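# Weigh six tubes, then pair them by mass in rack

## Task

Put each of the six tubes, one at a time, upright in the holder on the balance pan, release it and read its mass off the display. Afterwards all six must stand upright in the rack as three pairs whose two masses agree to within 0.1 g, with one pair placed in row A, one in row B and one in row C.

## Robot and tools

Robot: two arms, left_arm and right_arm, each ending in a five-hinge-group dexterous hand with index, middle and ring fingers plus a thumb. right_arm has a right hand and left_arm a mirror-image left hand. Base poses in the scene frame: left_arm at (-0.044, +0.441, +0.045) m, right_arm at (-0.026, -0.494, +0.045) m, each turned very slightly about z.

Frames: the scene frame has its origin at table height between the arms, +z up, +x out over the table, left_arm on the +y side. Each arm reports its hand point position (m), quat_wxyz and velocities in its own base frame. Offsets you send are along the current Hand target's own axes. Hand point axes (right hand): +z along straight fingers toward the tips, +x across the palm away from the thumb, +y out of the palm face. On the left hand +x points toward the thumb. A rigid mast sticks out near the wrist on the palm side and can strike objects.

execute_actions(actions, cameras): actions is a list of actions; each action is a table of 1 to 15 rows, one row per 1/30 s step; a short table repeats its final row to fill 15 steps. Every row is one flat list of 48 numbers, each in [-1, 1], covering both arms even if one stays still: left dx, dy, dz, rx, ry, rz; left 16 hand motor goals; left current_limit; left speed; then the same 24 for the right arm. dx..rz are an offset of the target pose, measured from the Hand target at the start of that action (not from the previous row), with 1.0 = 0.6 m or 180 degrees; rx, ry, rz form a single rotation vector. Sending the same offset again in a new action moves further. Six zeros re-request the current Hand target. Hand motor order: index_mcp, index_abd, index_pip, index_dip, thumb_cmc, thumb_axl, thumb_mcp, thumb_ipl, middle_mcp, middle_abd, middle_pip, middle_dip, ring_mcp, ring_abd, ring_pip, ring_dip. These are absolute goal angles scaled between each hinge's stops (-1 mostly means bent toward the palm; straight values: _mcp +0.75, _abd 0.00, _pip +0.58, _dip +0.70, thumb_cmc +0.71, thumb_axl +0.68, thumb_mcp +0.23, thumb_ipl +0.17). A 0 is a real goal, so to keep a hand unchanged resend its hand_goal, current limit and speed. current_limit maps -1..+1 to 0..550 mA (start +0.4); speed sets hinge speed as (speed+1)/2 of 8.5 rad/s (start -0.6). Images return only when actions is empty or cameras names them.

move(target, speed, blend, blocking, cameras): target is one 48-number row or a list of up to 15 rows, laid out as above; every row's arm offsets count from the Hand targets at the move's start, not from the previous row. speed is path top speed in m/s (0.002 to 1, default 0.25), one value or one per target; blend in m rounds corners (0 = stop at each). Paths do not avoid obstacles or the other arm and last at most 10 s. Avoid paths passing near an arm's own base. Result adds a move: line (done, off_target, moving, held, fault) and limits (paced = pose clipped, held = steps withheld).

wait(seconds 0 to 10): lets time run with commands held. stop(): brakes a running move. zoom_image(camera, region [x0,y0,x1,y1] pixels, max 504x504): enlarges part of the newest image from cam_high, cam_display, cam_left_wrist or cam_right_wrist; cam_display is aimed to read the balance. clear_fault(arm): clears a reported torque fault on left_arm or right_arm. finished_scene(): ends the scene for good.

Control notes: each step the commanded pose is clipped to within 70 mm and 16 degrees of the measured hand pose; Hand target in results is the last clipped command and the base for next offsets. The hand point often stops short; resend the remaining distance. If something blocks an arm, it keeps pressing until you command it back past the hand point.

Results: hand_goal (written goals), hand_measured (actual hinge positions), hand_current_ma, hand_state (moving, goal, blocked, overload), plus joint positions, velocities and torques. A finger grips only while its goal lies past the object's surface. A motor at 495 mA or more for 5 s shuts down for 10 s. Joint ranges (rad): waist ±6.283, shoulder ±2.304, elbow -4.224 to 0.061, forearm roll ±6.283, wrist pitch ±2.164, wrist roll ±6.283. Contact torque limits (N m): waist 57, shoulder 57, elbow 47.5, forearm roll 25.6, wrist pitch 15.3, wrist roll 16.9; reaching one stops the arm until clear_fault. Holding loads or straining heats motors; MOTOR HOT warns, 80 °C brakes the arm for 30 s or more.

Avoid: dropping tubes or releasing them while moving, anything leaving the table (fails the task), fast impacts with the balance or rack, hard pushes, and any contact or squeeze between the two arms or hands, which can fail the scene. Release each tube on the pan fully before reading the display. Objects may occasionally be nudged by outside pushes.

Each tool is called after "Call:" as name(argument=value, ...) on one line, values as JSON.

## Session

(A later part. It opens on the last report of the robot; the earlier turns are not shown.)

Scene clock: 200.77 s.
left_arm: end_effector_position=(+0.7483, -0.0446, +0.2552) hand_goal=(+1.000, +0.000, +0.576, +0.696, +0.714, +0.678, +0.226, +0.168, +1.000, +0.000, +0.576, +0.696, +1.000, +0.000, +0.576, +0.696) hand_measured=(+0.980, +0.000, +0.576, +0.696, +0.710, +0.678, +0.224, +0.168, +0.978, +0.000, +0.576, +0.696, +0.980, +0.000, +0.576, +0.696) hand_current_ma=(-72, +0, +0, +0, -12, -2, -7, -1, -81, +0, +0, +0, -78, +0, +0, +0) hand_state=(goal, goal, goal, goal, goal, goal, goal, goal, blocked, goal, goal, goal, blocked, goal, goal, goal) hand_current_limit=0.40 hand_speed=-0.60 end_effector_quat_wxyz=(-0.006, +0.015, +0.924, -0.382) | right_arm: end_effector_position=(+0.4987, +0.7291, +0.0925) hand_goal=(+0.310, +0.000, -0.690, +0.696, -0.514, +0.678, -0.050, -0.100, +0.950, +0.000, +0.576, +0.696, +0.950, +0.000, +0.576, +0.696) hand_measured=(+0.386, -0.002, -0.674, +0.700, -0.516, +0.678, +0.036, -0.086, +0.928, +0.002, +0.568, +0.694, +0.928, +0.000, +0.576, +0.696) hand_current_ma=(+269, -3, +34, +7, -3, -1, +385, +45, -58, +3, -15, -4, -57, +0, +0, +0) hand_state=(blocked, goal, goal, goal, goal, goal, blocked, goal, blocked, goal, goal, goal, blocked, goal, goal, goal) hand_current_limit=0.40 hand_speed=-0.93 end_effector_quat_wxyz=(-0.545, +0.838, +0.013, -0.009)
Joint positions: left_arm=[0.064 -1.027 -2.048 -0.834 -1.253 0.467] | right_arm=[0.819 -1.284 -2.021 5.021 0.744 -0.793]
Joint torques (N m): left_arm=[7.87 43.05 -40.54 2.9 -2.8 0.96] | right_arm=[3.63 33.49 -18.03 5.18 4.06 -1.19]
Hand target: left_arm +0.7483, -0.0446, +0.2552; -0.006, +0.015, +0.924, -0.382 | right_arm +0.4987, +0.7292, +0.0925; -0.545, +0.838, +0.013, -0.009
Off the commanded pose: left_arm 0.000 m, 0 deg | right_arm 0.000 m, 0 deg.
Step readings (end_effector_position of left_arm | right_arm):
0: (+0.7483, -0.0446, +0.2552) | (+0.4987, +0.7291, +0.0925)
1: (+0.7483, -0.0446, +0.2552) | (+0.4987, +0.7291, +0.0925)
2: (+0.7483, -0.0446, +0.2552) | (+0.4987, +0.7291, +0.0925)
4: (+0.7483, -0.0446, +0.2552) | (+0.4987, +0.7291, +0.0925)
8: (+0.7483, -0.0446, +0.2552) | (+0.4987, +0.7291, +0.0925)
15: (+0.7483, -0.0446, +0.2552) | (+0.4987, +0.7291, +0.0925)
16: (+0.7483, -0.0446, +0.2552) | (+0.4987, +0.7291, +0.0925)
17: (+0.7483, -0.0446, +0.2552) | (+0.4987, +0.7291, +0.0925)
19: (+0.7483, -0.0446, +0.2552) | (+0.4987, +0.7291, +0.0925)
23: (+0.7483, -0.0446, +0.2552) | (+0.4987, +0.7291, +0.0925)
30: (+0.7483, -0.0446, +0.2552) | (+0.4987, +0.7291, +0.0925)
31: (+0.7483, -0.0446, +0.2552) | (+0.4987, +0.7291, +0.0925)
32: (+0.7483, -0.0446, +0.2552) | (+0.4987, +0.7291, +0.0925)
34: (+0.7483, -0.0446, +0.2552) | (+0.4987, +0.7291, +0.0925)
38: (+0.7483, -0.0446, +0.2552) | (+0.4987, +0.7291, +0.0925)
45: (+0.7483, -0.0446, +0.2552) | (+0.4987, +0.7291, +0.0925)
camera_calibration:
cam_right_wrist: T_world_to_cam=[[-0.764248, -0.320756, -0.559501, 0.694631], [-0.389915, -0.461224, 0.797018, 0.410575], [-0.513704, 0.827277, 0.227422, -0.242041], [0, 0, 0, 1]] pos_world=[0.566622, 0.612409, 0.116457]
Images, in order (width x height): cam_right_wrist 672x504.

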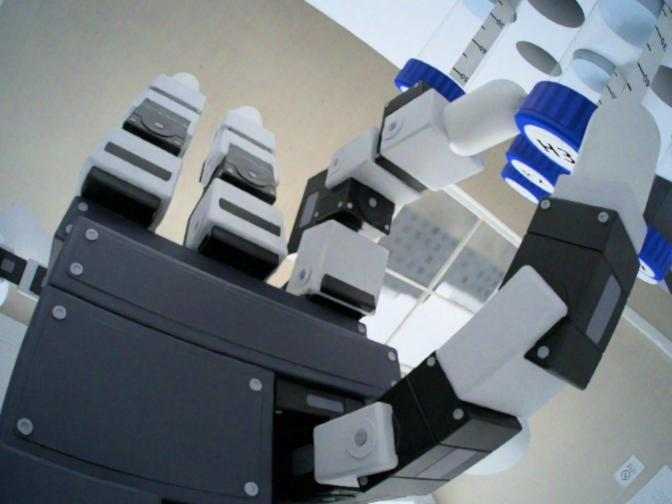

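Call:
move(target=[[0,0,0,0,0,0,1,0,0.576,0.696,0.714,0.678,0.226,0.168,1,0,0.576,0.696,1,0,0.576,0.696,0.4,-0.6, 0,-0.1523,-0.0678,0,0,0,0.31,0,-0.69,0.696,-0.514,0.678,-0.05,-0.1,0.95,0,0.576,0.696,0.95,0,0.576,0.696,0.4,-0.93],[0,-0.3583,0.4762,0,0,0,1,0,0.576,0.696,0.714,0.678,0.226,0.168,1,0,0.576,0.696,1,0,0.576,0.696,0.4,-0.6, 0.005,0.0555,-0.7085,0.0278,0,0,0.31,0,-0.69,0.696,-0.514,0.678,-0.05,-0.1,0.95,0,0.576,0.696,0.95,0,0.576,0.696,0.4,-0.93]], speed=[0.12,0.25], blend=0.01, cameras=["cam_high","cam_display","cam_left_wrist"])

Call:
zoom_image(camera="cam_high", region=[230, 200, 356, 310])

Call:
zoom_image(camera="cam_left_wrist", region=[140, 90, 308, 258])

Scene clock: 204.60 s.
left_arm: end_effector_position=(+0.7370, -0.3984, +0.2048) hand_goal=(+1.000, +0.000, +0.576, +0.696, +0.714, +0.678, +0.226, +0.168, +1.000, +0.000, +0.576, +0.696, +1.000, +0.000, +0.576, +0.696) hand_measured=(+0.980, +0.000, +0.576, +0.696, +0.710, +0.678, +0.224, +0.168, +0.978, +0.000, +0.576, +0.696, +0.980, +0.000, +0.576, +0.696) hand_current_ma=(-72, +0, +0, +0, -13, -2, -7, -1, -81, +0, +0, +0, -78, +0, +0, +0) hand_state=(goal, goal, goal, goal, goal, goal, goal, goal, blocked, goal, goal, goal, blocked, goal, goal, goal) hand_current_limit=0.40 hand_speed=-0.60 end_effector_quat_wxyz=(-0.006, +0.015, +0.924, -0.382) | right_arm: end_effector_position=(+0.5147, +0.3275, +0.2348) hand_goal=(+0.310, +0.000, -0.690, +0.696, -0.514, +0.678, -0.050, -0.100, +0.950, +0.000, +0.576, +0.696, +0.950, +0.000, +0.576, +0.696) hand_measured=(+0.378, -0.002, -0.664, +0.706, -0.516, +0.678, +0.036, -0.082, +0.928, +0.002, +0.568, +0.694, +0.928, +0.000, +0.576, +0.696) hand_current_ma=(+238, -3, +64, +19, -4, -1, +385, +56, -58, +3, -15, -4, -57, +0, +0, +0) hand_state=(blocked, goal, blocked, goal, goal, goal, blocked, goal, blocked, goal, goal, goal, blocked, goal, goal, goal) hand_current_limit=0.40 hand_speed=-0.93 end_effector_quat_wxyz=(-0.581, +0.814, +0.013, -0.010)
Joint positions: left_arm=[-0.379 -1.273 -2.378 -0.903 -1.008 0.123] | right_arm=[0.266 -0.609 -1.123 4.745 1.17 -1.023]
Joint torques (N m): left_arm=[-13.66 46.46 -40.69 2.4 -2.69 -1.23] | right_arm=[-10.17 46.24 -9.95 -3.6 5.08 -1.16]
Hand target: left_arm +0.7370, -0.3984, +0.2048; -0.006, +0.015, +0.924, -0.382 | right_arm +0.5147, +0.3275, +0.2348; -0.581, +0.814, +0.013, -0.010
Off the commanded pose: left_arm 0.000 m, 0 deg | right_arm 0.000 m, 0 deg.
move: done
camera_calibration:
cam_left_wrist: T_world_to_cam=[[0.756463, -0.487716, 0.435772, -0.873933], [-0.408042, 0.168782, 0.897226, 0.131858], [-0.511142, -0.856531, -0.0713308, 0.176698], [0, 0, 0, 1]] pos_world=[0.805219, -0.297138, 0.275133]
Images, in order (width x height): cam_high 896x504, cam_display 896x504, cam_left_wrist 672x504.

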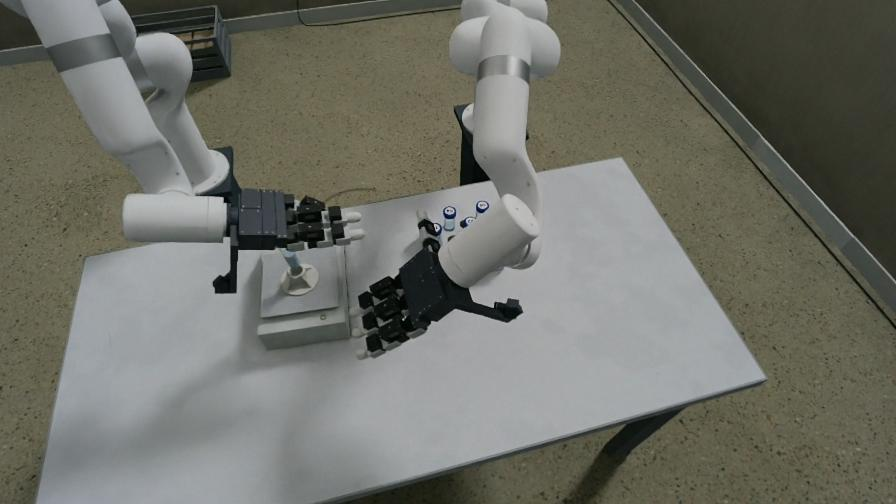

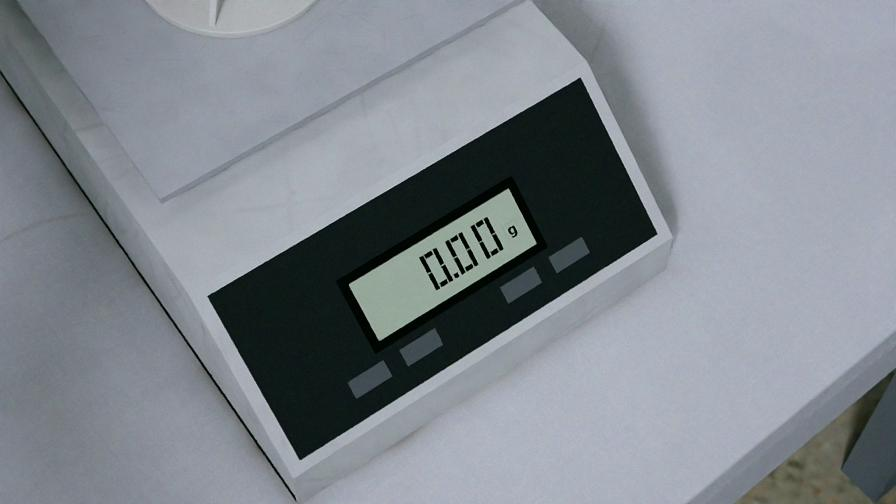

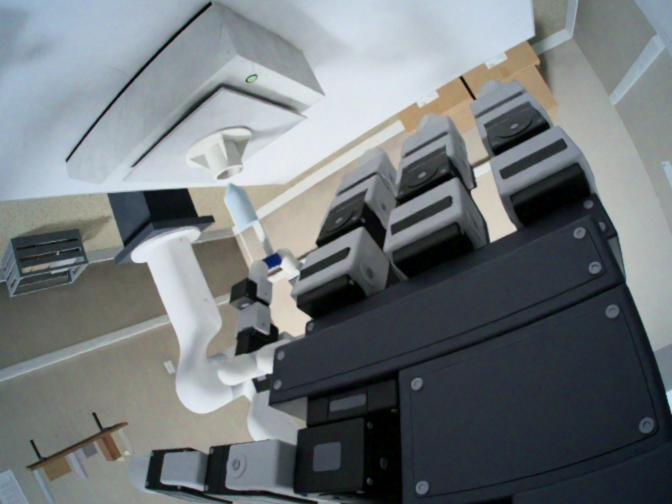

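Scaled by 4.000.

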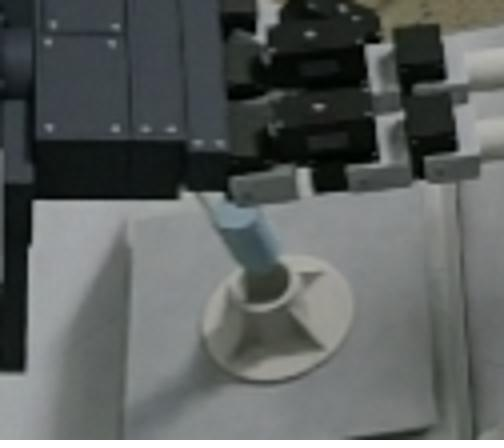

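Scaled by 3.000 from the camera's 672x504 image, which has a finer 960x720 frame.

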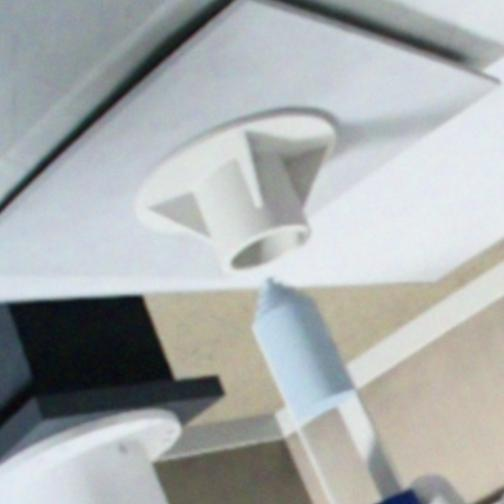

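Call:
move(target=[0,0,0,0,0,0,1,0,0.576,0.696,0.714,0.678,0.226,0.168,1,0,0.576,0.696,1,0,0.576,0.696,0.4,-0.6, 0.0042,0.0690,0.0238,0,0,0,0.31,0,-0.69,0.696,-0.514,0.678,-0.05,-0.1,0.95,0,0.576,0.696,0.95,0,0.576,0.696,0.4,-0.93], speed=0.05, cameras=["cam_display","cam_left_wrist"])

Call:
zoom_image(camera="cam_left_wrist", region=[140, 90, 308, 258])

Scene clock: 206.70 s.
left_arm: end_effector_position=(+0.7370, -0.3984, +0.2048) hand_goal=(+1.000, +0.000, +0.576, +0.696, +0.714, +0.678, +0.226, +0.168, +1.000, +0.000, +0.576, +0.696, +1.000, +0.000, +0.576, +0.696) hand_measured=(+0.980, +0.000, +0.576, +0.696, +0.710, +0.678, +0.224, +0.168, +0.978, +0.000, +0.576, +0.696, +0.980, +0.000, +0.576, +0.696) hand_current_ma=(-72, +0, +0, +0, -13, -2, -7, -1, -81, +0, +0, +0, -78, +0, +0, +0) hand_state=(goal, goal, goal, goal, goal, goal, goal, goal, blocked, goal, goal, goal, blocked, goal, goal, goal) hand_current_limit=0.40 hand_speed=-0.60 end_effector_quat_wxyz=(-0.006, +0.015, +0.924, -0.382) | right_arm: end_effector_position=(+0.5172, +0.3276, +0.1911) hand_goal=(+0.310, +0.000, -0.690, +0.696, -0.514, +0.678, -0.050, -0.100, +0.950, +0.000, +0.576, +0.696, +0.950, +0.000, +0.576, +0.696) hand_measured=(+0.376, -0.002, -0.656, +0.710, -0.516, +0.678, +0.036, -0.082, +0.928, +0.002, +0.568, +0.694, +0.928, +0.000, +0.576, +0.696) hand_current_ma=(+229, -3, +87, +29, -4, -1, +385, +56, -58, +3, -15, -4, -56, +0, +0, +0) hand_state=(blocked, goal, blocked, goal, goal, goal, blocked, goal, blocked, goal, goal, goal, blocked, goal, goal, goal) hand_current_limit=0.40 hand_speed=-0.93 end_effector_quat_wxyz=(-0.581, +0.814, +0.013, -0.010)
Joint positions: left_arm=[-0.379 -1.273 -2.378 -0.903 -1.008 0.123] | right_arm=[0.265 -0.691 -1.131 4.776 1.174 -1.104]
Joint torques (N m): left_arm=[-13.71 48.06 -40.77 2.62 -2.85 -1.14] | right_arm=[-9.74 17.62 -17.03 5.2 5.11 -1.31]
Hand target: left_arm +0.7370, -0.3984, +0.2048; -0.006, +0.015, +0.924, -0.382 | right_arm +0.5172, +0.3276, +0.1911; -0.581, +0.814, +0.013, -0.010
Off the commanded pose: left_arm 0.000 m, 0 deg | right_arm 0.000 m, 0 deg.
move: done
camera_calibration:
cam_left_wrist: T_world_to_cam=[[0.7564, -0.487822, 0.435763, -0.873911], [-0.408012, 0.168831, 0.89723, 0.131848], [-0.511259, -0.856461, -0.0713332, 0.176814], [0, 0, 0, 1]] pos_world=[0.805219, -0.297138, 0.275133]
Images, in order (width x height): cam_display 896x504, cam_left_wrist 672x504.

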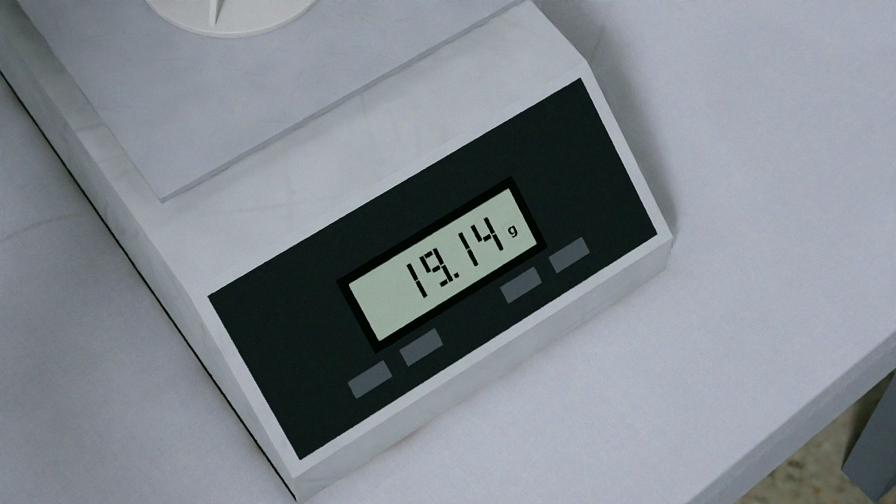

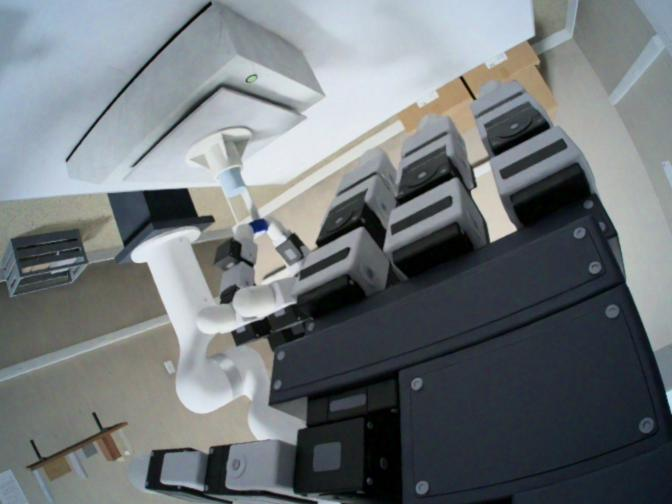

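Scaled by 3.000 from the camera's 672x504 image, which has a finer 960x720 frame.

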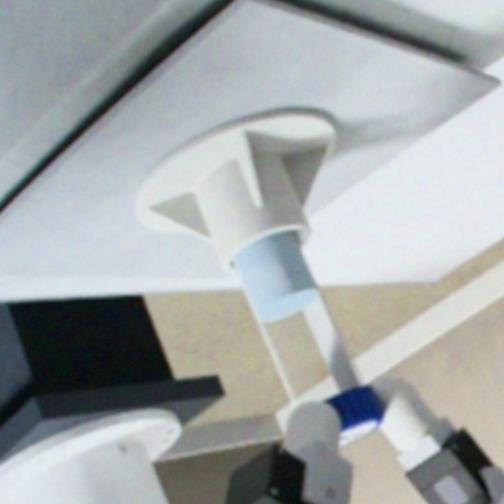

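Call:
execute_actions(actions=[[[0,0,0,0,0,0,1,0,0.576,0.696,0.714,0.678,0.226,0.168,1,0,0.576,0.696,1,0,0.576,0.696,0.4,-0.6, 0,0,0,0,0,0,0.38,0,-0.66,0.696,-0.514,0.678,0.02,-0.085,0.95,0,0.576,0.696,0.95,0,0.576,0.696,0.4,-0.93]],[[0,0,0,0,0,0,1,0,0.576,0.696,0.714,0.678,0.226,0.168,1,0,0.576,0.696,1,0,0.576,0.696,0.4,-0.6, 0,0,0,0,0,0,0.45,0,-0.68,0.696,-0.514,0.678,0.09,-0.081,0.95,0,0.576,0.696,0.95,0,0.576,0.696,0.4,-0.88]],[[0,0,0,0,0,0,1,0,0.576,0.696,0.714,0.678,0.226,0.168,1,0,0.576,0.696,1,0,0.576,0.696,0.4,-0.6, 0,0,0,0,0,0,0.53,0,-0.70,0.696,-0.514,0.678,0.15,-0.081,0.95,0,0.576,0.696,0.95,0,0.576,0.696,0.4,-0.82]]], cameras=[])

Call:
wait(seconds=0.7, cameras=["cam_display","cam_right_wrist"])

Call:
zoom_image(camera="cam_display", region=[336, 176, 556, 356])

Scene clock: 209.00 s.
left_arm: end_effector_position=(+0.7370, -0.3984, +0.2048) hand_goal=(+1.000, +0.000, +0.576, +0.696, +0.714, +0.678, +0.226, +0.168, +1.000, +0.000, +0.576, +0.696, +1.000, +0.000, +0.576, +0.696) hand_measured=(+0.980, +0.000, +0.576, +0.696, +0.710, +0.678, +0.224, +0.168, +0.978, +0.000, +0.576, +0.696, +0.980, +0.000, +0.576, +0.696) hand_current_ma=(-72, +0, +0, +0, -13, -2, -7, -1, -81, +0, +0, +0, -78, +0, +0, +0) hand_state=(goal, goal, goal, goal, goal, goal, goal, goal, blocked, goal, goal, goal, blocked, goal, goal, goal) hand_current_limit=0.40 hand_speed=-0.60 end_effector_quat_wxyz=(-0.006, +0.015, +0.924, -0.382) | right_arm: end_effector_position=(+0.5172, +0.3276, +0.1911) hand_goal=(+0.530, +0.000, -0.700, +0.696, -0.514, +0.678, +0.150, -0.080, +0.950, +0.000, +0.576, +0.696, +0.950, +0.000, +0.576, +0.696) hand_measured=(+0.518, -0.002, -0.694, +0.698, -0.516, +0.678, +0.146, -0.078, +0.928, +0.002, +0.568, +0.694, +0.928, +0.000, +0.576, +0.696) hand_current_ma=(-28, -3, +9, +4, -4, -1, -7, +5, -58, +3, -15, -4, -56, +0, +0, +0) hand_state=(goal, goal, goal, goal, goal, goal, goal, goal, blocked, goal, goal, goal, blocked, goal, goal, goal) hand_current_limit=0.40 hand_speed=-0.82 end_effector_quat_wxyz=(-0.581, +0.814, +0.013, -0.010)
Joint positions: left_arm=[-0.379 -1.273 -2.378 -0.903 -1.008 0.123] | right_arm=[0.265 -0.691 -1.131 4.776 1.174 -1.104]
Joint torques (N m): left_arm=[-13.39 48.08 -40.85 2.52 -2.84 -1.15] | right_arm=[-9.78 20.36 -16.98 5.05 4.69 -1.22]
Hand target: left_arm +0.7370, -0.3984, +0.2048; -0.006, +0.015, +0.924, -0.382 | right_arm +0.5172, +0.3276, +0.1911; -0.581, +0.814, +0.013, -0.010
Off the commanded pose: left_arm 0.000 m, 0 deg | right_arm 0.000 m, 0 deg.
Step readings (end_effector_position of left_arm | right_arm):
0: (+0.7370, -0.3984, +0.2048) | (+0.5172, +0.3276, +0.1911)
1: (+0.7370, -0.3984, +0.2048) | (+0.5172, +0.3276, +0.1911)
2: (+0.7370, -0.3984, +0.2048) | (+0.5172, +0.3276, +0.1911)
4: (+0.7370, -0.3984, +0.2048) | (+0.5172, +0.3276, +0.1911)
8: (+0.7370, -0.3984, +0.2048) | (+0.5172, +0.3276, +0.1911)
15: (+0.7370, -0.3984, +0.2048) | (+0.5172, +0.3276, +0.1911)
16: (+0.7370, -0.3984, +0.2048) | (+0.5172, +0.3276, +0.1911)
17: (+0.7370, -0.3984, +0.2048) | (+0.5172, +0.3276, +0.1911)
19: (+0.7370, -0.3984, +0.2048) | (+0.5172, +0.3276, +0.1911)
23: (+0.7370, -0.3984, +0.2048) | (+0.5172, +0.3276, +0.1911)
30: (+0.7370, -0.3984, +0.2048) | (+0.5172, +0.3276, +0.1911)
31: (+0.7370, -0.3984, +0.2048) | (+0.5172, +0.3276, +0.1911)
32: (+0.7370, -0.3984, +0.2048) | (+0.5172, +0.3276, +0.1911)
34: (+0.7370, -0.3984, +0.2048) | (+0.5172, +0.3276, +0.1911)
38: (+0.7370, -0.3984, +0.2048) | (+0.5172, +0.3276, +0.1911)
45: (+0.7370, -0.3984, +0.2048) | (+0.5172, +0.3276, +0.1911)
No camera images: "cameras" was empty.

Scene clock: 209.70 s.
left_arm: end_effector_position=(+0.7370, -0.3984, +0.2048) hand_goal=(+1.000, +0.000, +0.576, +0.696, +0.714, +0.678, +0.226, +0.168, +1.000, +0.000, +0.576, +0.696, +1.000, +0.000, +0.576, +0.696) hand_measured=(+0.980, +0.000, +0.576, +0.696, +0.710, +0.678, +0.224, +0.168, +0.978, +0.000, +0.576, +0.696, +0.980, +0.000, +0.576, +0.696) hand_current_ma=(-72, +0, +0, +0, -13, -2, -7, -1, -81, +0, +0, +0, -78, +0, +0, +0) hand_state=(goal, goal, goal, goal, goal, goal, goal, goal, blocked, goal, goal, goal, blocked, goal, goal, goal) hand_current_limit=0.40 hand_speed=-0.60 end_effector_quat_wxyz=(-0.006, +0.015, +0.924, -0.382) | right_arm: end_effector_position=(+0.5172, +0.3276, +0.1911) hand_goal=(+0.530, +0.000, -0.700, +0.696, -0.514, +0.678, +0.150, -0.080, +0.950, +0.000, +0.576, +0.696, +0.950, +0.000, +0.576, +0.696) hand_measured=(+0.518, -0.002, -0.694, +0.698, -0.516, +0.678, +0.146, -0.078, +0.928, +0.002, +0.568, +0.694, +0.928, +0.000, +0.576, +0.696) hand_current_ma=(-28, -3, +9, +4, -4, -1, -7, +5, -58, +3, -15, -4, -56, +0, +0, +0) hand_state=(goal, goal, goal, goal, goal, goal, goal, goal, blocked, goal, goal, goal, blocked, goal, goal, goal) hand_current_limit=0.40 hand_speed=-0.82 end_effector_quat_wxyz=(-0.581, +0.814, +0.013, -0.010)
Joint positions: left_arm=[-0.379 -1.273 -2.378 -0.903 -1.008 0.123] | right_arm=[0.265 -0.691 -1.131 4.776 1.174 -1.104]
Joint torques (N m): left_arm=[-12.02 48.03 -40.55 2.49 -2.74 -1.19] | right_arm=[-10.41 19.69 -17.34 4.64 4.42 -1.2]
Hand target: left_arm +0.7370, -0.3984, +0.2048; -0.006, +0.015, +0.924, -0.382 | right_arm +0.5172, +0.3276, +0.1911; -0.581, +0.814, +0.013, -0.010
Off the commanded pose: left_arm 0.000 m, 0 deg | right_arm 0.000 m, 0 deg.
wait: 0.70 s; at rest by 0.17 s
camera_calibration:
cam_right_wrist: T_world_to_cam=[[-0.765881, -0.270827, -0.583163, 0.624155], [-0.387714, -0.529008, 0.75487, 0.183149], [-0.512937, 0.804241, 0.300154, 0.0705383], [0, 0, 0, 1]] pos_world=[0.58522, 0.209195, 0.204558]
Images, in order (width x height): cam_display 896x504, cam_right_wrist 672x504.

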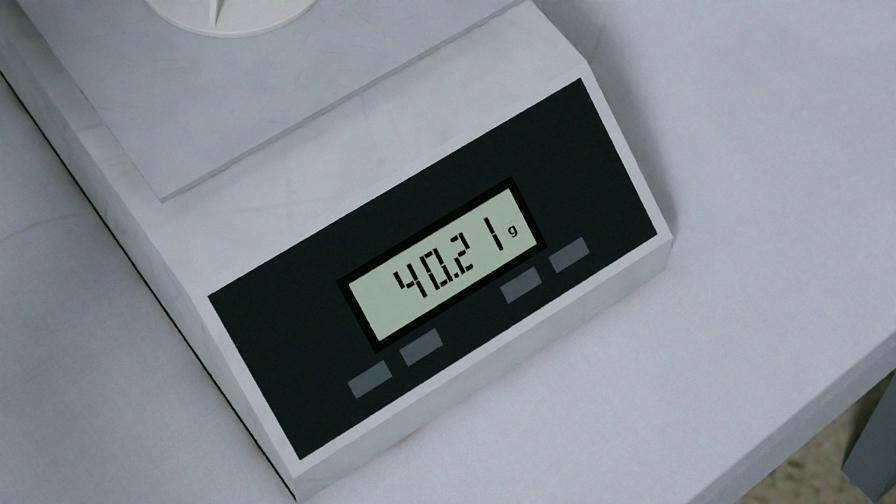

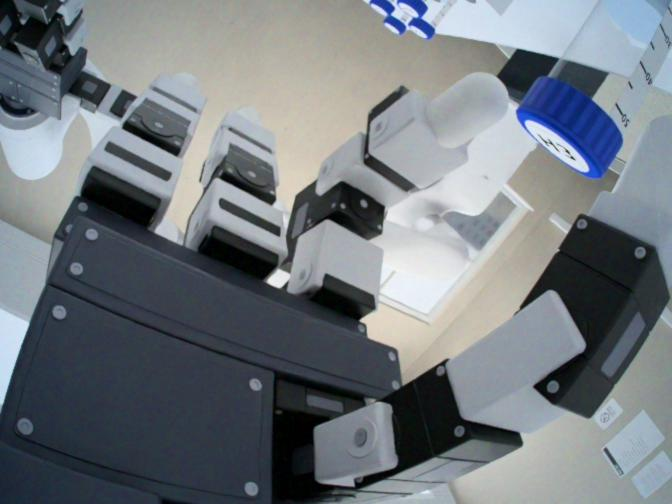

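Scaled by 2.291.

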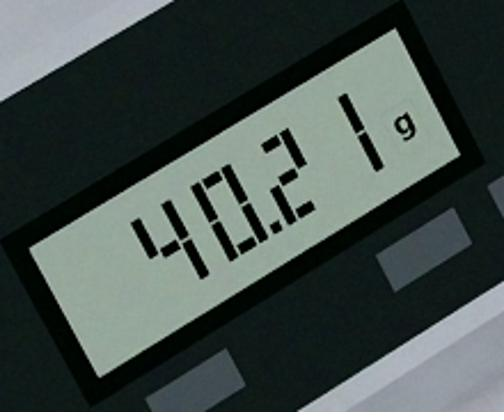

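Call:
move(target=[0,0,0,0,0,0,1,0,0.576,0.696,0.714,0.678,0.226,0.168,1,0,0.576,0.696,1,0,0.576,0.696,0.4,-0.6, -0.0042,0.0038,0.0043,-0.0278,0,0,0.53,0,-0.70,0.696,-0.514,0.678,0.15,-0.081,0.95,0,0.576,0.696,0.95,0,0.576,0.696,0.4,-0.82], speed=0.15, cameras=[])

Call:
execute_actions(actions=[[[0,0,0,0,0,0,1,0,0.576,0.696,0.714,0.678,0.226,0.168,1,0,0.576,0.696,1,0,0.576,0.696,0.4,-0.6, 0,0,0,0,0,0,0.43,0,-0.69,0.696,-0.514,0.678,0.05,-0.09,0.95,0,0.576,0.696,0.95,0,0.576,0.696,0.4,-0.88]],[[0,0,0,0,0,0,1,0,0.576,0.696,0.714,0.678,0.226,0.168,1,0,0.576,0.696,1,0,0.576,0.696,0.4,-0.6, 0,0,0,0,0,0,0.38,0,-0.68,0.696,-0.514,0.678,0.0,-0.1,0.95,0,0.576,0.696,0.95,0,0.576,0.696,0.4,-0.93]],[[0,0,0,0,0,0,1,0,0.576,0.696,0.714,0.678,0.226,0.168,1,0,0.576,0.696,1,0,0.576,0.696,0.4,-0.6, 0,0,0,0,0,0,0.31,0,-0.68,0.696,-0.514,0.678,-0.05,-0.1,0.95,0,0.576,0.696,0.95,0,0.576,0.696,0.4,-0.93]]], cameras=["cam_right_wrist"])

Scene clock: 212.87 s.
left_arm: end_effector_position=(+0.7370, -0.3984, +0.2048) hand_goal=(+1.000, +0.000, +0.576, +0.696, +0.714, +0.678, +0.226, +0.168, +1.000, +0.000, +0.576, +0.696, +1.000, +0.000, +0.576, +0.696) hand_measured=(+0.980, +0.000, +0.576, +0.696, +0.710, +0.678, +0.224, +0.168, +0.978, +0.000, +0.576, +0.696, +0.980, +0.000, +0.576, +0.696) hand_current_ma=(-72, +0, +0, +0, -13, -2, -7, -1, -81, +0, +0, +0, -78, +0, +0, +0) hand_state=(goal, goal, goal, goal, goal, goal, goal, goal, blocked, goal, goal, goal, blocked, goal, goal, goal) hand_current_limit=0.40 hand_speed=-0.60 end_effector_quat_wxyz=(-0.006, +0.015, +0.924, -0.382) | right_arm: end_effector_position=(+0.5146, +0.3292, +0.1881) hand_goal=(+0.530, +0.000, -0.700, +0.696, -0.514, +0.678, +0.150, -0.080, +0.950, +0.000, +0.576, +0.696, +0.950, +0.000, +0.576, +0.696) hand_measured=(+0.518, -0.002, -0.694, +0.698, -0.516, +0.678, +0.146, -0.078, +0.928, +0.002, +0.568, +0.694, +0.928, +0.000, +0.576, +0.696) hand_current_ma=(-26, -3, +9, +4, -4, -1, -6, +4, -58, +3, -15, -4, -56, +0, +0, +0) hand_state=(goal, goal, goal, goal, goal, goal, goal, goal, blocked, goal, goal, goal, blocked, goal, goal, goal) hand_current_limit=0.40 hand_speed=-0.82 end_effector_quat_wxyz=(-0.545, +0.838, +0.013, -0.009)
Joint positions: left_arm=[-0.379 -1.273 -2.378 -0.903 -1.008 0.123] | right_arm=[0.293 -0.671 -1.134 4.745 1.083 -1.06]
Joint torques (N m): left_arm=[-14.07 48.24 -41.3 2.55 -2.76 -1.12] | right_arm=[14 45.55 -17.18 -3.31 -1.87 1.26]
Hand target: left_arm +0.7370, -0.3984, +0.2048; -0.006, +0.015, +0.924, -0.382 | right_arm +0.5146, +0.3293, +0.1881; -0.545, +0.838, +0.013, -0.009
Off the commanded pose: left_arm 0.000 m, 0 deg | right_arm 0.000 m, 0 deg.
move: done
No camera images: "cameras" was empty.

Scene clock: 214.57 s.
left_arm: end_effector_position=(+0.7370, -0.3984, +0.2048) hand_goal=(+1.000, +0.000, +0.576, +0.696, +0.714, +0.678, +0.226, +0.168, +1.000, +0.000, +0.576, +0.696, +1.000, +0.000, +0.576, +0.696) hand_measured=(+0.980, +0.000, +0.576, +0.696, +0.710, +0.678, +0.224, +0.168, +0.978, +0.000, +0.576, +0.696, +0.980, +0.000, +0.576, +0.696) hand_current_ma=(-72, +0, +0, +0, -13, -2, -7, -1, -81, +0, +0, +0, -78, +0, +0, +0) hand_state=(goal, goal, goal, goal, goal, goal, goal, goal, blocked, goal, goal, goal, blocked, goal, goal, goal) hand_current_limit=0.40 hand_speed=-0.60 end_effector_quat_wxyz=(-0.006, +0.015, +0.924, -0.382) | right_arm: end_effector_position=(+0.5147, +0.3293, +0.1881) hand_goal=(+0.310, +0.000, -0.680, +0.696, -0.514, +0.678, -0.050, -0.100, +0.950, +0.000, +0.576, +0.696, +0.950, +0.000, +0.576, +0.696) hand_measured=(+0.386, -0.002, -0.668, +0.698, -0.516, +0.678, +0.040, -0.082, +0.928, +0.002, +0.568, +0.694, +0.928, +0.000, +0.576, +0.696) hand_current_ma=(+269, -3, +22, +4, -4, -1, +385, +56, -58, +3, -15, -4, -56, +0, +0, +0) hand_state=(blocked, goal, goal, goal, goal, goal, blocked, goal, blocked, goal, goal, goal, blocked, goal, goal, goal) hand_current_limit=0.40 hand_speed=-0.93 end_effector_quat_wxyz=(-0.545, +0.838, +0.013, -0.009)
Joint positions: left_arm=[-0.379 -1.273 -2.378 -0.903 -1.008 0.123] | right_arm=[0.293 -0.671 -1.134 4.745 1.083 -1.06]
Joint torques (N m): left_arm=[-13.42 47.35 -40.93 2.57 -2.82 -1.1] | right_arm=[12.89 43.54 -16.26 -3.45 -1.78 0.97]
Hand target: left_arm +0.7370, -0.3984, +0.2048; -0.006, +0.015, +0.924, -0.382 | right_arm +0.5146, +0.3293, +0.1881; -0.545, +0.838, +0.013, -0.009
Off the commanded pose: left_arm 0.000 m, 0 deg | right_arm 0.000 m, 0 deg.
Step readings (end_effector_position of left_arm | right_arm):
0: (+0.7370, -0.3984, +0.2048) | (+0.5146, +0.3292, +0.1881)
1: (+0.7370, -0.3984, +0.2048) | (+0.5146, +0.3293, +0.1881)
2: (+0.7370, -0.3984, +0.2048) | (+0.5146, +0.3293, +0.1881)
4: (+0.7370, -0.3984, +0.2048) | (+0.5146, +0.3293, +0.1881)
8: (+0.7370, -0.3984, +0.2048) | (+0.5146, +0.3293, +0.1881)
15: (+0.7370, -0.3984, +0.2048) | (+0.5146, +0.3293, +0.1881)
16: (+0.7370, -0.3984, +0.2048) | (+0.5146, +0.3293, +0.1881)
17: (+0.7370, -0.3984, +0.2048) | (+0.5146, +0.3293, +0.1881)
19: (+0.7370, -0.3984, +0.2048) | (+0.5146, +0.3293, +0.1881)
23: (+0.7370, -0.3984, +0.2048) | (+0.5147, +0.3293, +0.1881)
30: (+0.7370, -0.3984, +0.2048) | (+0.5147, +0.3293, +0.1881)
31: (+0.7370, -0.3984, +0.2048) | (+0.5147, +0.3293, +0.1881)
32: (+0.7370, -0.3984, +0.2048) | (+0.5147, +0.3293, +0.1881)
34: (+0.7370, -0.3984, +0.2048) | (+0.5147, +0.3293, +0.1881)
38: (+0.7370, -0.3984, +0.2048) | (+0.5147, +0.3293, +0.1881)
45: (+0.7370, -0.3984, +0.2048) | (+0.5147, +0.3293, +0.1881)
camera_calibration:
cam_right_wrist: T_world_to_cam=[[-0.76426, -0.320771, -0.559475, 0.632082], [-0.389891, -0.461214, 0.797036, 0.156155], [-0.513704, 0.827277, 0.227422, 0.0752654], [0, 0, 0, 1]] pos_world=[0.582622, 0.212509, 0.212057]
Images, in order (width x height): cam_right_wrist 672x504.

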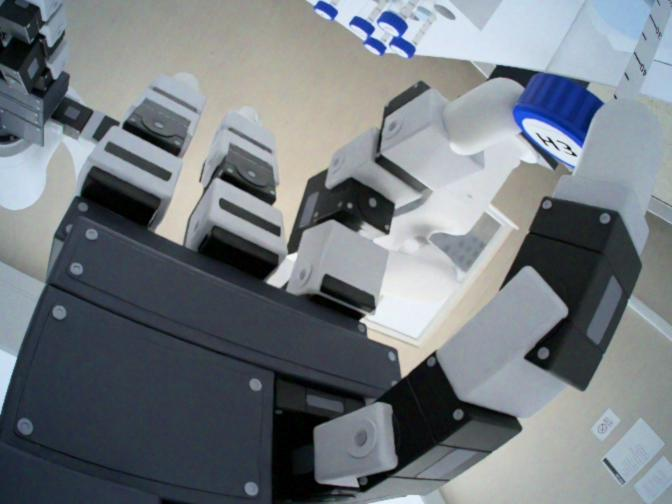

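Call:
move(target=[[0,0.1,-0.13,0,0,0,1,0,0.576,0.696,0.714,0.678,0.226,0.168,1,0,0.576,0.696,1,0,0.576,0.696,0.4,-0.6, 0,-0.0792,-0.0352,0,0,0,0.31,0,-0.68,0.696,-0.514,0.678,-0.05,-0.1,0.95,0,0.576,0.696,0.95,0,0.576,0.696,0.4,-0.93],[0,0.3583,-0.4762,0,0,0,1,0,0.576,0.696,0.714,0.678,0.226,0.168,1,0,0.576,0.696,1,0,0.576,0.696,0.4,-0.6, -0.006,-0.3204,0.5066,0,0,0,0.31,0,-0.68,0.696,-0.514,0.678,-0.05,-0.1,0.95,0,0.576,0.696,0.95,0,0.576,0.696,0.4,-0.93],[0,0.3583,-0.4762,0,0,0,1,0,0.576,0.696,0.714,0.678,0.226,0.168,1,0,0.576,0.696,1,0,0.576,0.696,0.4,-0.6, -0.006,-0.1756,0.5711,0,0,0,0.31,0,-0.68,0.696,-0.514,0.678,-0.05,-0.1,0.95,0,0.576,0.696,0.95,0,0.576,0.696,0.4,-0.93]], speed=[0.12,0.25,0.12], blend=[0.01,0.005,0], cameras=["cam_high","cam_display"])

Call:
zoom_image(camera="cam_high", region=[400, 170, 520, 290])

Scene clock: 218.87 s.
left_arm: end_effector_position=(+0.7483, -0.0446, +0.2552) hand_goal=(+1.000, +0.000, +0.576, +0.696, +0.714, +0.678, +0.226, +0.168, +1.000, +0.000, +0.576, +0.696, +1.000, +0.000, +0.576, +0.696) hand_measured=(+0.980, +0.000, +0.576, +0.696, +0.710, +0.678, +0.224, +0.168, +0.978, +0.000, +0.576, +0.696, +0.980, +0.000, +0.576, +0.696) hand_current_ma=(-72, +0, +0, +0, -13, -2, -7, -1, -80, +0, +0, +0, -78, +0, +0, +0) hand_state=(goal, goal, goal, goal, goal, goal, goal, goal, blocked, goal, goal, goal, blocked, goal, goal, goal) hand_current_limit=0.40 hand_speed=-0.60 end_effector_quat_wxyz=(-0.006, +0.015, +0.924, -0.382) | right_arm: end_effector_position=(+0.4995, +0.6849, +0.1451) hand_goal=(+0.310, +0.000, -0.680, +0.696, -0.514, +0.678, -0.050, -0.100, +0.950, +0.000, +0.576, +0.696, +0.950, +0.000, +0.576, +0.696) hand_measured=(+0.378, -0.002, -0.654, +0.706, -0.516, +0.678, +0.040, -0.082, +0.928, +0.002, +0.568, +0.694, +0.928, +0.000, +0.576, +0.696) hand_current_ma=(+235, -3, +63, +19, -4, -1, +385, +59, -58, +3, -15, -4, -56, +0, +0, +0) hand_state=(blocked, goal, blocked, goal, goal, goal, blocked, goal, blocked, goal, goal, goal, blocked, goal, goal, goal) hand_current_limit=0.40 hand_speed=-0.93 end_effector_quat_wxyz=(-0.545, +0.838, +0.013, -0.009)
Joint positions: left_arm=[0.064 -1.027 -2.048 -0.834 -1.253 0.467] | right_arm=[0.777 -1.109 -1.818 5.009 0.779 -0.82]
Joint torques (N m): left_arm=[9.94 42.3 -40.09 2.71 -3.16 1.02] | right_arm=[13.2 29.53 -19.99 5.4 4.75 -1.31]
Hand target: left_arm +0.7483, -0.0446, +0.2552; -0.006, +0.015, +0.924, -0.382 | right_arm +0.4995, +0.6849, +0.1451; -0.545, +0.838, +0.013, -0.009
Off the commanded pose: left_arm 0.000 m, 0 deg | right_arm 0.000 m, 0 deg.
move: done
Images, in order (width x height): cam_high 896x504, cam_display 896x504.

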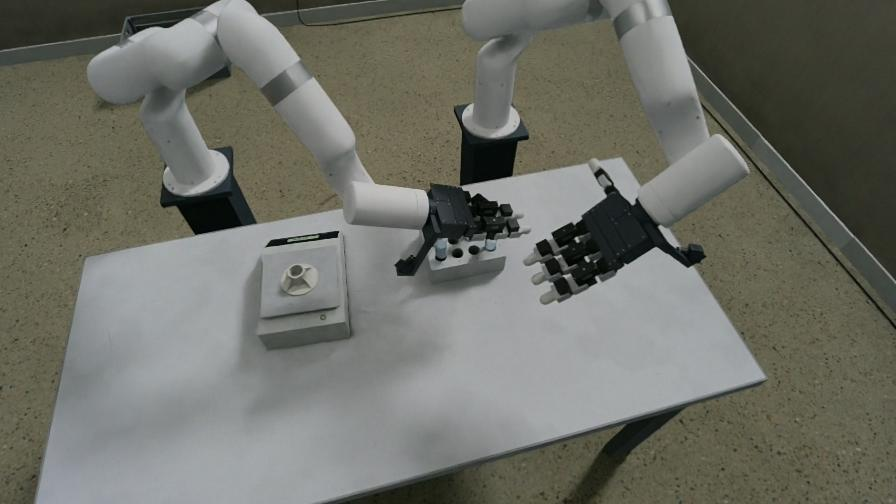

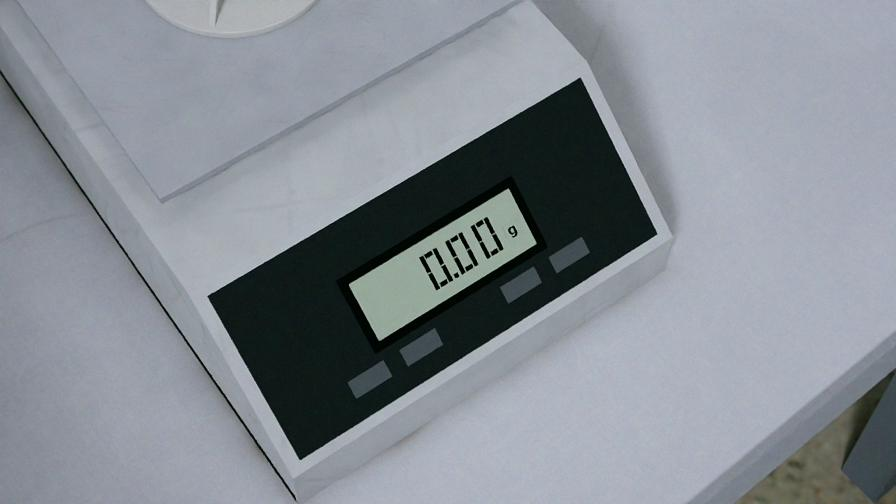

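Scaled by 4.200.

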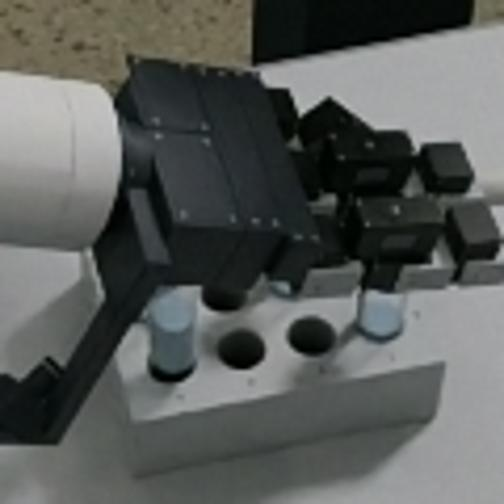

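Call:
move(target=[0,0,0,0,0,0,1,0,0.576,0.696,0.714,0.678,0.226,0.168,1,0,0.576,0.696,1,0,0.576,0.696,0.4,-0.6, 0,0.0804,0.0358,0,0,0,0.31,0,-0.68,0.696,-0.514,0.678,-0.05,-0.1,0.95,0,0.576,0.696,0.95,0,0.576,0.696,0.4,-0.93], speed=0.06, cameras=["cam_high"])

Call:
execute_actions(actions=[[[0,0,0,0,0,0,1,0,0.576,0.696,0.714,0.678,0.226,0.168,1,0,0.576,0.696,1,0,0.576,0.696,0.4,-0.6, 0,0,0,0,0,0,0.38,0,-0.67,0.696,-0.514,0.678,0.02,-0.085,0.95,0,0.576,0.696,0.95,0,0.576,0.696,0.4,-0.93]],[[0,0,0,0,0,0,1,0,0.576,0.696,0.714,0.678,0.226,0.168,1,0,0.576,0.696,1,0,0.576,0.696,0.4,-0.6, 0,0,0,0,0,0,0.44,0,-0.68,0.696,-0.514,0.678,0.08,-0.081,0.95,0,0.576,0.696,0.95,0,0.576,0.696,0.4,-0.88]],[[0,0,0,0,0,0,1,0,0.576,0.696,0.714,0.678,0.226,0.168,1,0,0.576,0.696,1,0,0.576,0.696,0.4,-0.6, 0,0,0,0,0,0,0.50,0,-0.70,0.696,-0.514,0.678,0.15,-0.081,0.95,0,0.576,0.696,0.95,0,0.576,0.696,0.4,-0.82]]], cameras=["cam_right_wrist","cam_high"])

Call:
zoom_image(camera="cam_high", region=[400, 170, 520, 290])

Scene clock: 220.87 s.
left_arm: end_effector_position=(+0.7483, -0.0446, +0.2552) hand_goal=(+1.000, +0.000, +0.576, +0.696, +0.714, +0.678, +0.226, +0.168, +1.000, +0.000, +0.576, +0.696, +1.000, +0.000, +0.576, +0.696) hand_measured=(+0.980, +0.000, +0.576, +0.696, +0.710, +0.678, +0.224, +0.168, +0.978, +0.000, +0.576, +0.696, +0.980, +0.000, +0.576, +0.696) hand_current_ma=(-72, +0, +0, +0, -13, -2, -7, -1, -80, +0, +0, +0, -78, +0, +0, +0) hand_state=(goal, goal, goal, goal, goal, goal, goal, goal, blocked, goal, goal, goal, blocked, goal, goal, goal) hand_current_limit=0.40 hand_speed=-0.60 end_effector_quat_wxyz=(-0.006, +0.015, +0.924, -0.382) | right_arm: end_effector_position=(+0.4995, +0.6849, +0.0924) hand_goal=(+0.310, +0.000, -0.680, +0.696, -0.514, +0.678, -0.050, -0.100, +0.950, +0.000, +0.576, +0.696, +0.950, +0.000, +0.576, +0.696) hand_measured=(+0.378, -0.002, -0.658, +0.702, -0.516, +0.678, +0.040, -0.082, +0.928, +0.002, +0.568, +0.694, +0.928, +0.000, +0.576, +0.696) hand_current_ma=(+234, -3, +54, +11, -4, -1, +385, +59, -58, +3, -15, -4, -56, +0, +0, +0) hand_state=(blocked, goal, blocked, goal, goal, goal, blocked, goal, blocked, goal, goal, goal, blocked, goal, goal, goal) hand_current_limit=0.40 hand_speed=-0.93 end_effector_quat_wxyz=(-0.545, +0.838, +0.013, -0.009)
Joint positions: left_arm=[0.064 -1.027 -2.048 -0.834 -1.253 0.467] | right_arm=[0.777 -1.195 -1.846 5.064 0.797 -0.897]
Joint torques (N m): left_arm=[9.92 42.25 -39.81 2.71 -3.12 0.86] | right_arm=[12.69 29.19 -17.87 5.11 4.16 -1.19]
Hand target: left_arm +0.7483, -0.0446, +0.2552; -0.006, +0.015, +0.924, -0.382 | right_arm +0.4995, +0.6849, +0.0923; -0.545, +0.838, +0.013, -0.009
Off the commanded pose: left_arm 0.000 m, 0 deg | right_arm 0.000 m, 0 deg.
move: done
Images, in order (width x height): cam_high 896x504.

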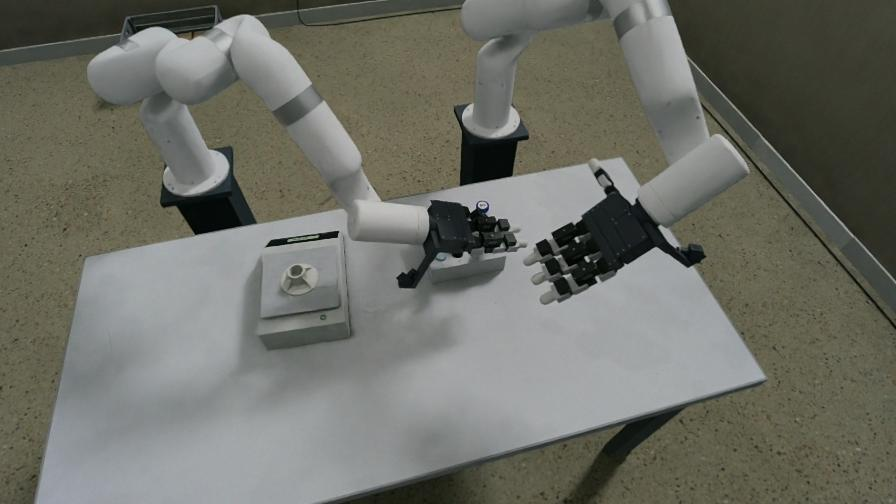

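Scene clock: 222.57 s.
left_arm: end_effector_position=(+0.7483, -0.0446, +0.2552) hand_goal=(+1.000, +0.000, +0.576, +0.696, +0.714, +0.678, +0.226, +0.168, +1.000, +0.000, +0.576, +0.696, +1.000, +0.000, +0.576, +0.696) hand_measured=(+0.980, +0.000, +0.576, +0.696, +0.710, +0.678, +0.224, +0.168, +0.978, +0.000, +0.576, +0.696, +0.980, +0.000, +0.576, +0.696) hand_current_ma=(-72, +0, +0, +0, -13, -2, -7, -1, -80, +0, +0, +0, -78, +0, +0, +0) hand_state=(goal, goal, goal, goal, goal, goal, goal, goal, blocked, goal, goal, goal, blocked, goal, goal, goal) hand_current_limit=0.40 hand_speed=-0.60 end_effector_quat_wxyz=(-0.006, +0.015, +0.924, -0.382) | right_arm: end_effector_position=(+0.4995, +0.6849, +0.0922) hand_goal=(+0.500, +0.000, -0.700, +0.696, -0.514, +0.678, +0.150, -0.080, +0.950, +0.000, +0.576, +0.696, +0.950, +0.000, +0.576, +0.696) hand_measured=(+0.488, -0.002, -0.694, +0.700, -0.516, +0.678, +0.146, -0.078, +0.928, +0.002, +0.568, +0.694, +0.928, +0.000, +0.576, +0.696) hand_current_ma=(-24, -3, +10, +4, -4, -1, -9, +5, -58, +3, -15, -4, -56, +0, +0, +0) hand_state=(goal, goal, goal, goal, goal, goal, goal, goal, blocked, goal, goal, goal, blocked, goal, goal, goal) hand_current_limit=0.40 hand_speed=-0.82 end_effector_quat_wxyz=(-0.545, +0.838, +0.013, -0.009)
Joint positions: left_arm=[0.064 -1.027 -2.048 -0.834 -1.253 0.467] | right_arm=[0.777 -1.195 -1.846 5.064 0.797 -0.897]
Joint torques (N m): left_arm=[9.51 43.15 -40.22 2.86 -2.98 0.96] | right_arm=[11.99 39.95 -17.7 5.38 2.72 -1.06]
Hand target: left_arm +0.7483, -0.0446, +0.2552; -0.006, +0.015, +0.924, -0.382 | right_arm +0.4995, +0.6849, +0.0923; -0.545, +0.838, +0.013, -0.009
Off the commanded pose: left_arm 0.000 m, 0 deg | right_arm 0.000 m, 0 deg.
Step readings (end_effector_position of left_arm | right_arm):
0: (+0.7483, -0.0446, +0.2552) | (+0.4995, +0.6849, +0.0924)
1: (+0.7483, -0.0446, +0.2552) | (+0.4995, +0.6849, +0.0923)
2: (+0.7483, -0.0446, +0.2552) | (+0.4995, +0.6849, +0.0923)
4: (+0.7483, -0.0446, +0.2552) | (+0.4995, +0.6849, +0.0923)
8: (+0.7483, -0.0446, +0.2552) | (+0.4995, +0.6849, +0.0923)
15: (+0.7483, -0.0446, +0.2552) | (+0.4995, +0.6849, +0.0922)
16: (+0.7483, -0.0446, +0.2552) | (+0.4995, +0.6849, +0.0922)
17: (+0.7483, -0.0446, +0.2552) | (+0.4995, +0.6849, +0.0922)
19: (+0.7483, -0.0446, +0.2552) | (+0.4995, +0.6849, +0.0922)
23: (+0.7483, -0.0446, +0.2552) | (+0.4995, +0.6849, +0.0922)
30: (+0.7483, -0.0446, +0.2552) | (+0.4995, +0.6849, +0.0922)
31: (+0.7483, -0.0446, +0.2552) | (+0.4995, +0.6849, +0.0922)
32: (+0.7483, -0.0446, +0.2552) | (+0.4995, +0.6849, +0.0922)
34: (+0.7483, -0.0446, +0.2552) | (+0.4995, +0.6849, +0.0922)
38: (+0.7483, -0.0446, +0.2552) | (+0.4995, +0.6849, +0.0922)
45: (+0.7483, -0.0446, +0.2552) | (+0.4995, +0.6849, +0.0922)
camera_calibration:
cam_right_wrist: T_world_to_cam=[[-0.76426, -0.320771, -0.559475, 0.680933], [-0.389891, -0.461214, 0.797036, 0.390592], [-0.513704, 0.827277, 0.227422, -0.204936], [0, 0, 0, 1]] pos_world=[0.567422, 0.568109, 0.116257]
Images, in order (width x height): cam_high 896x504, cam_right_wrist 672x504.

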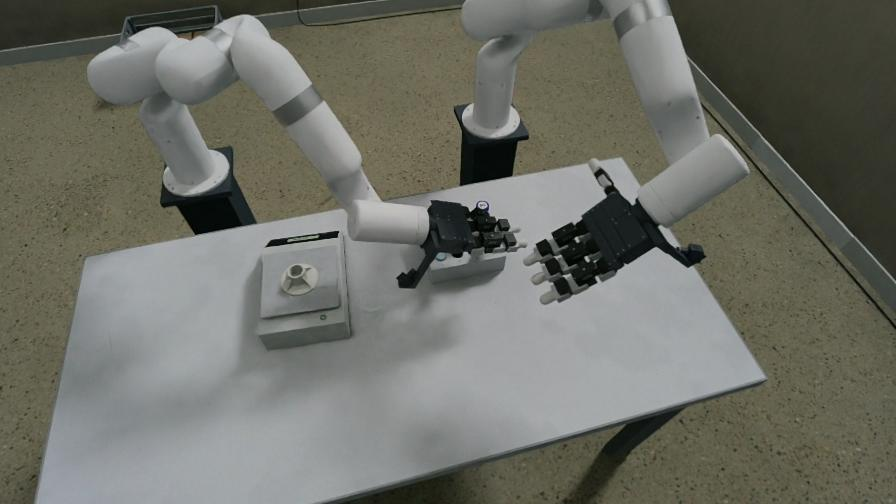

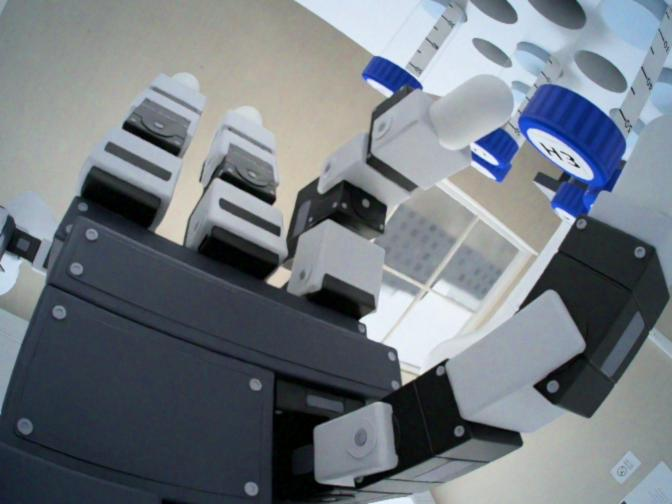

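Scaled by 4.200.

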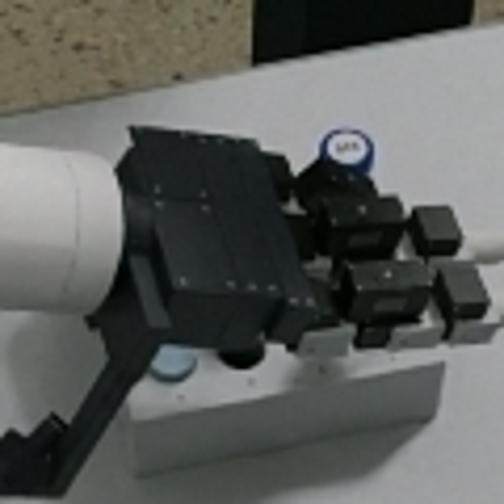

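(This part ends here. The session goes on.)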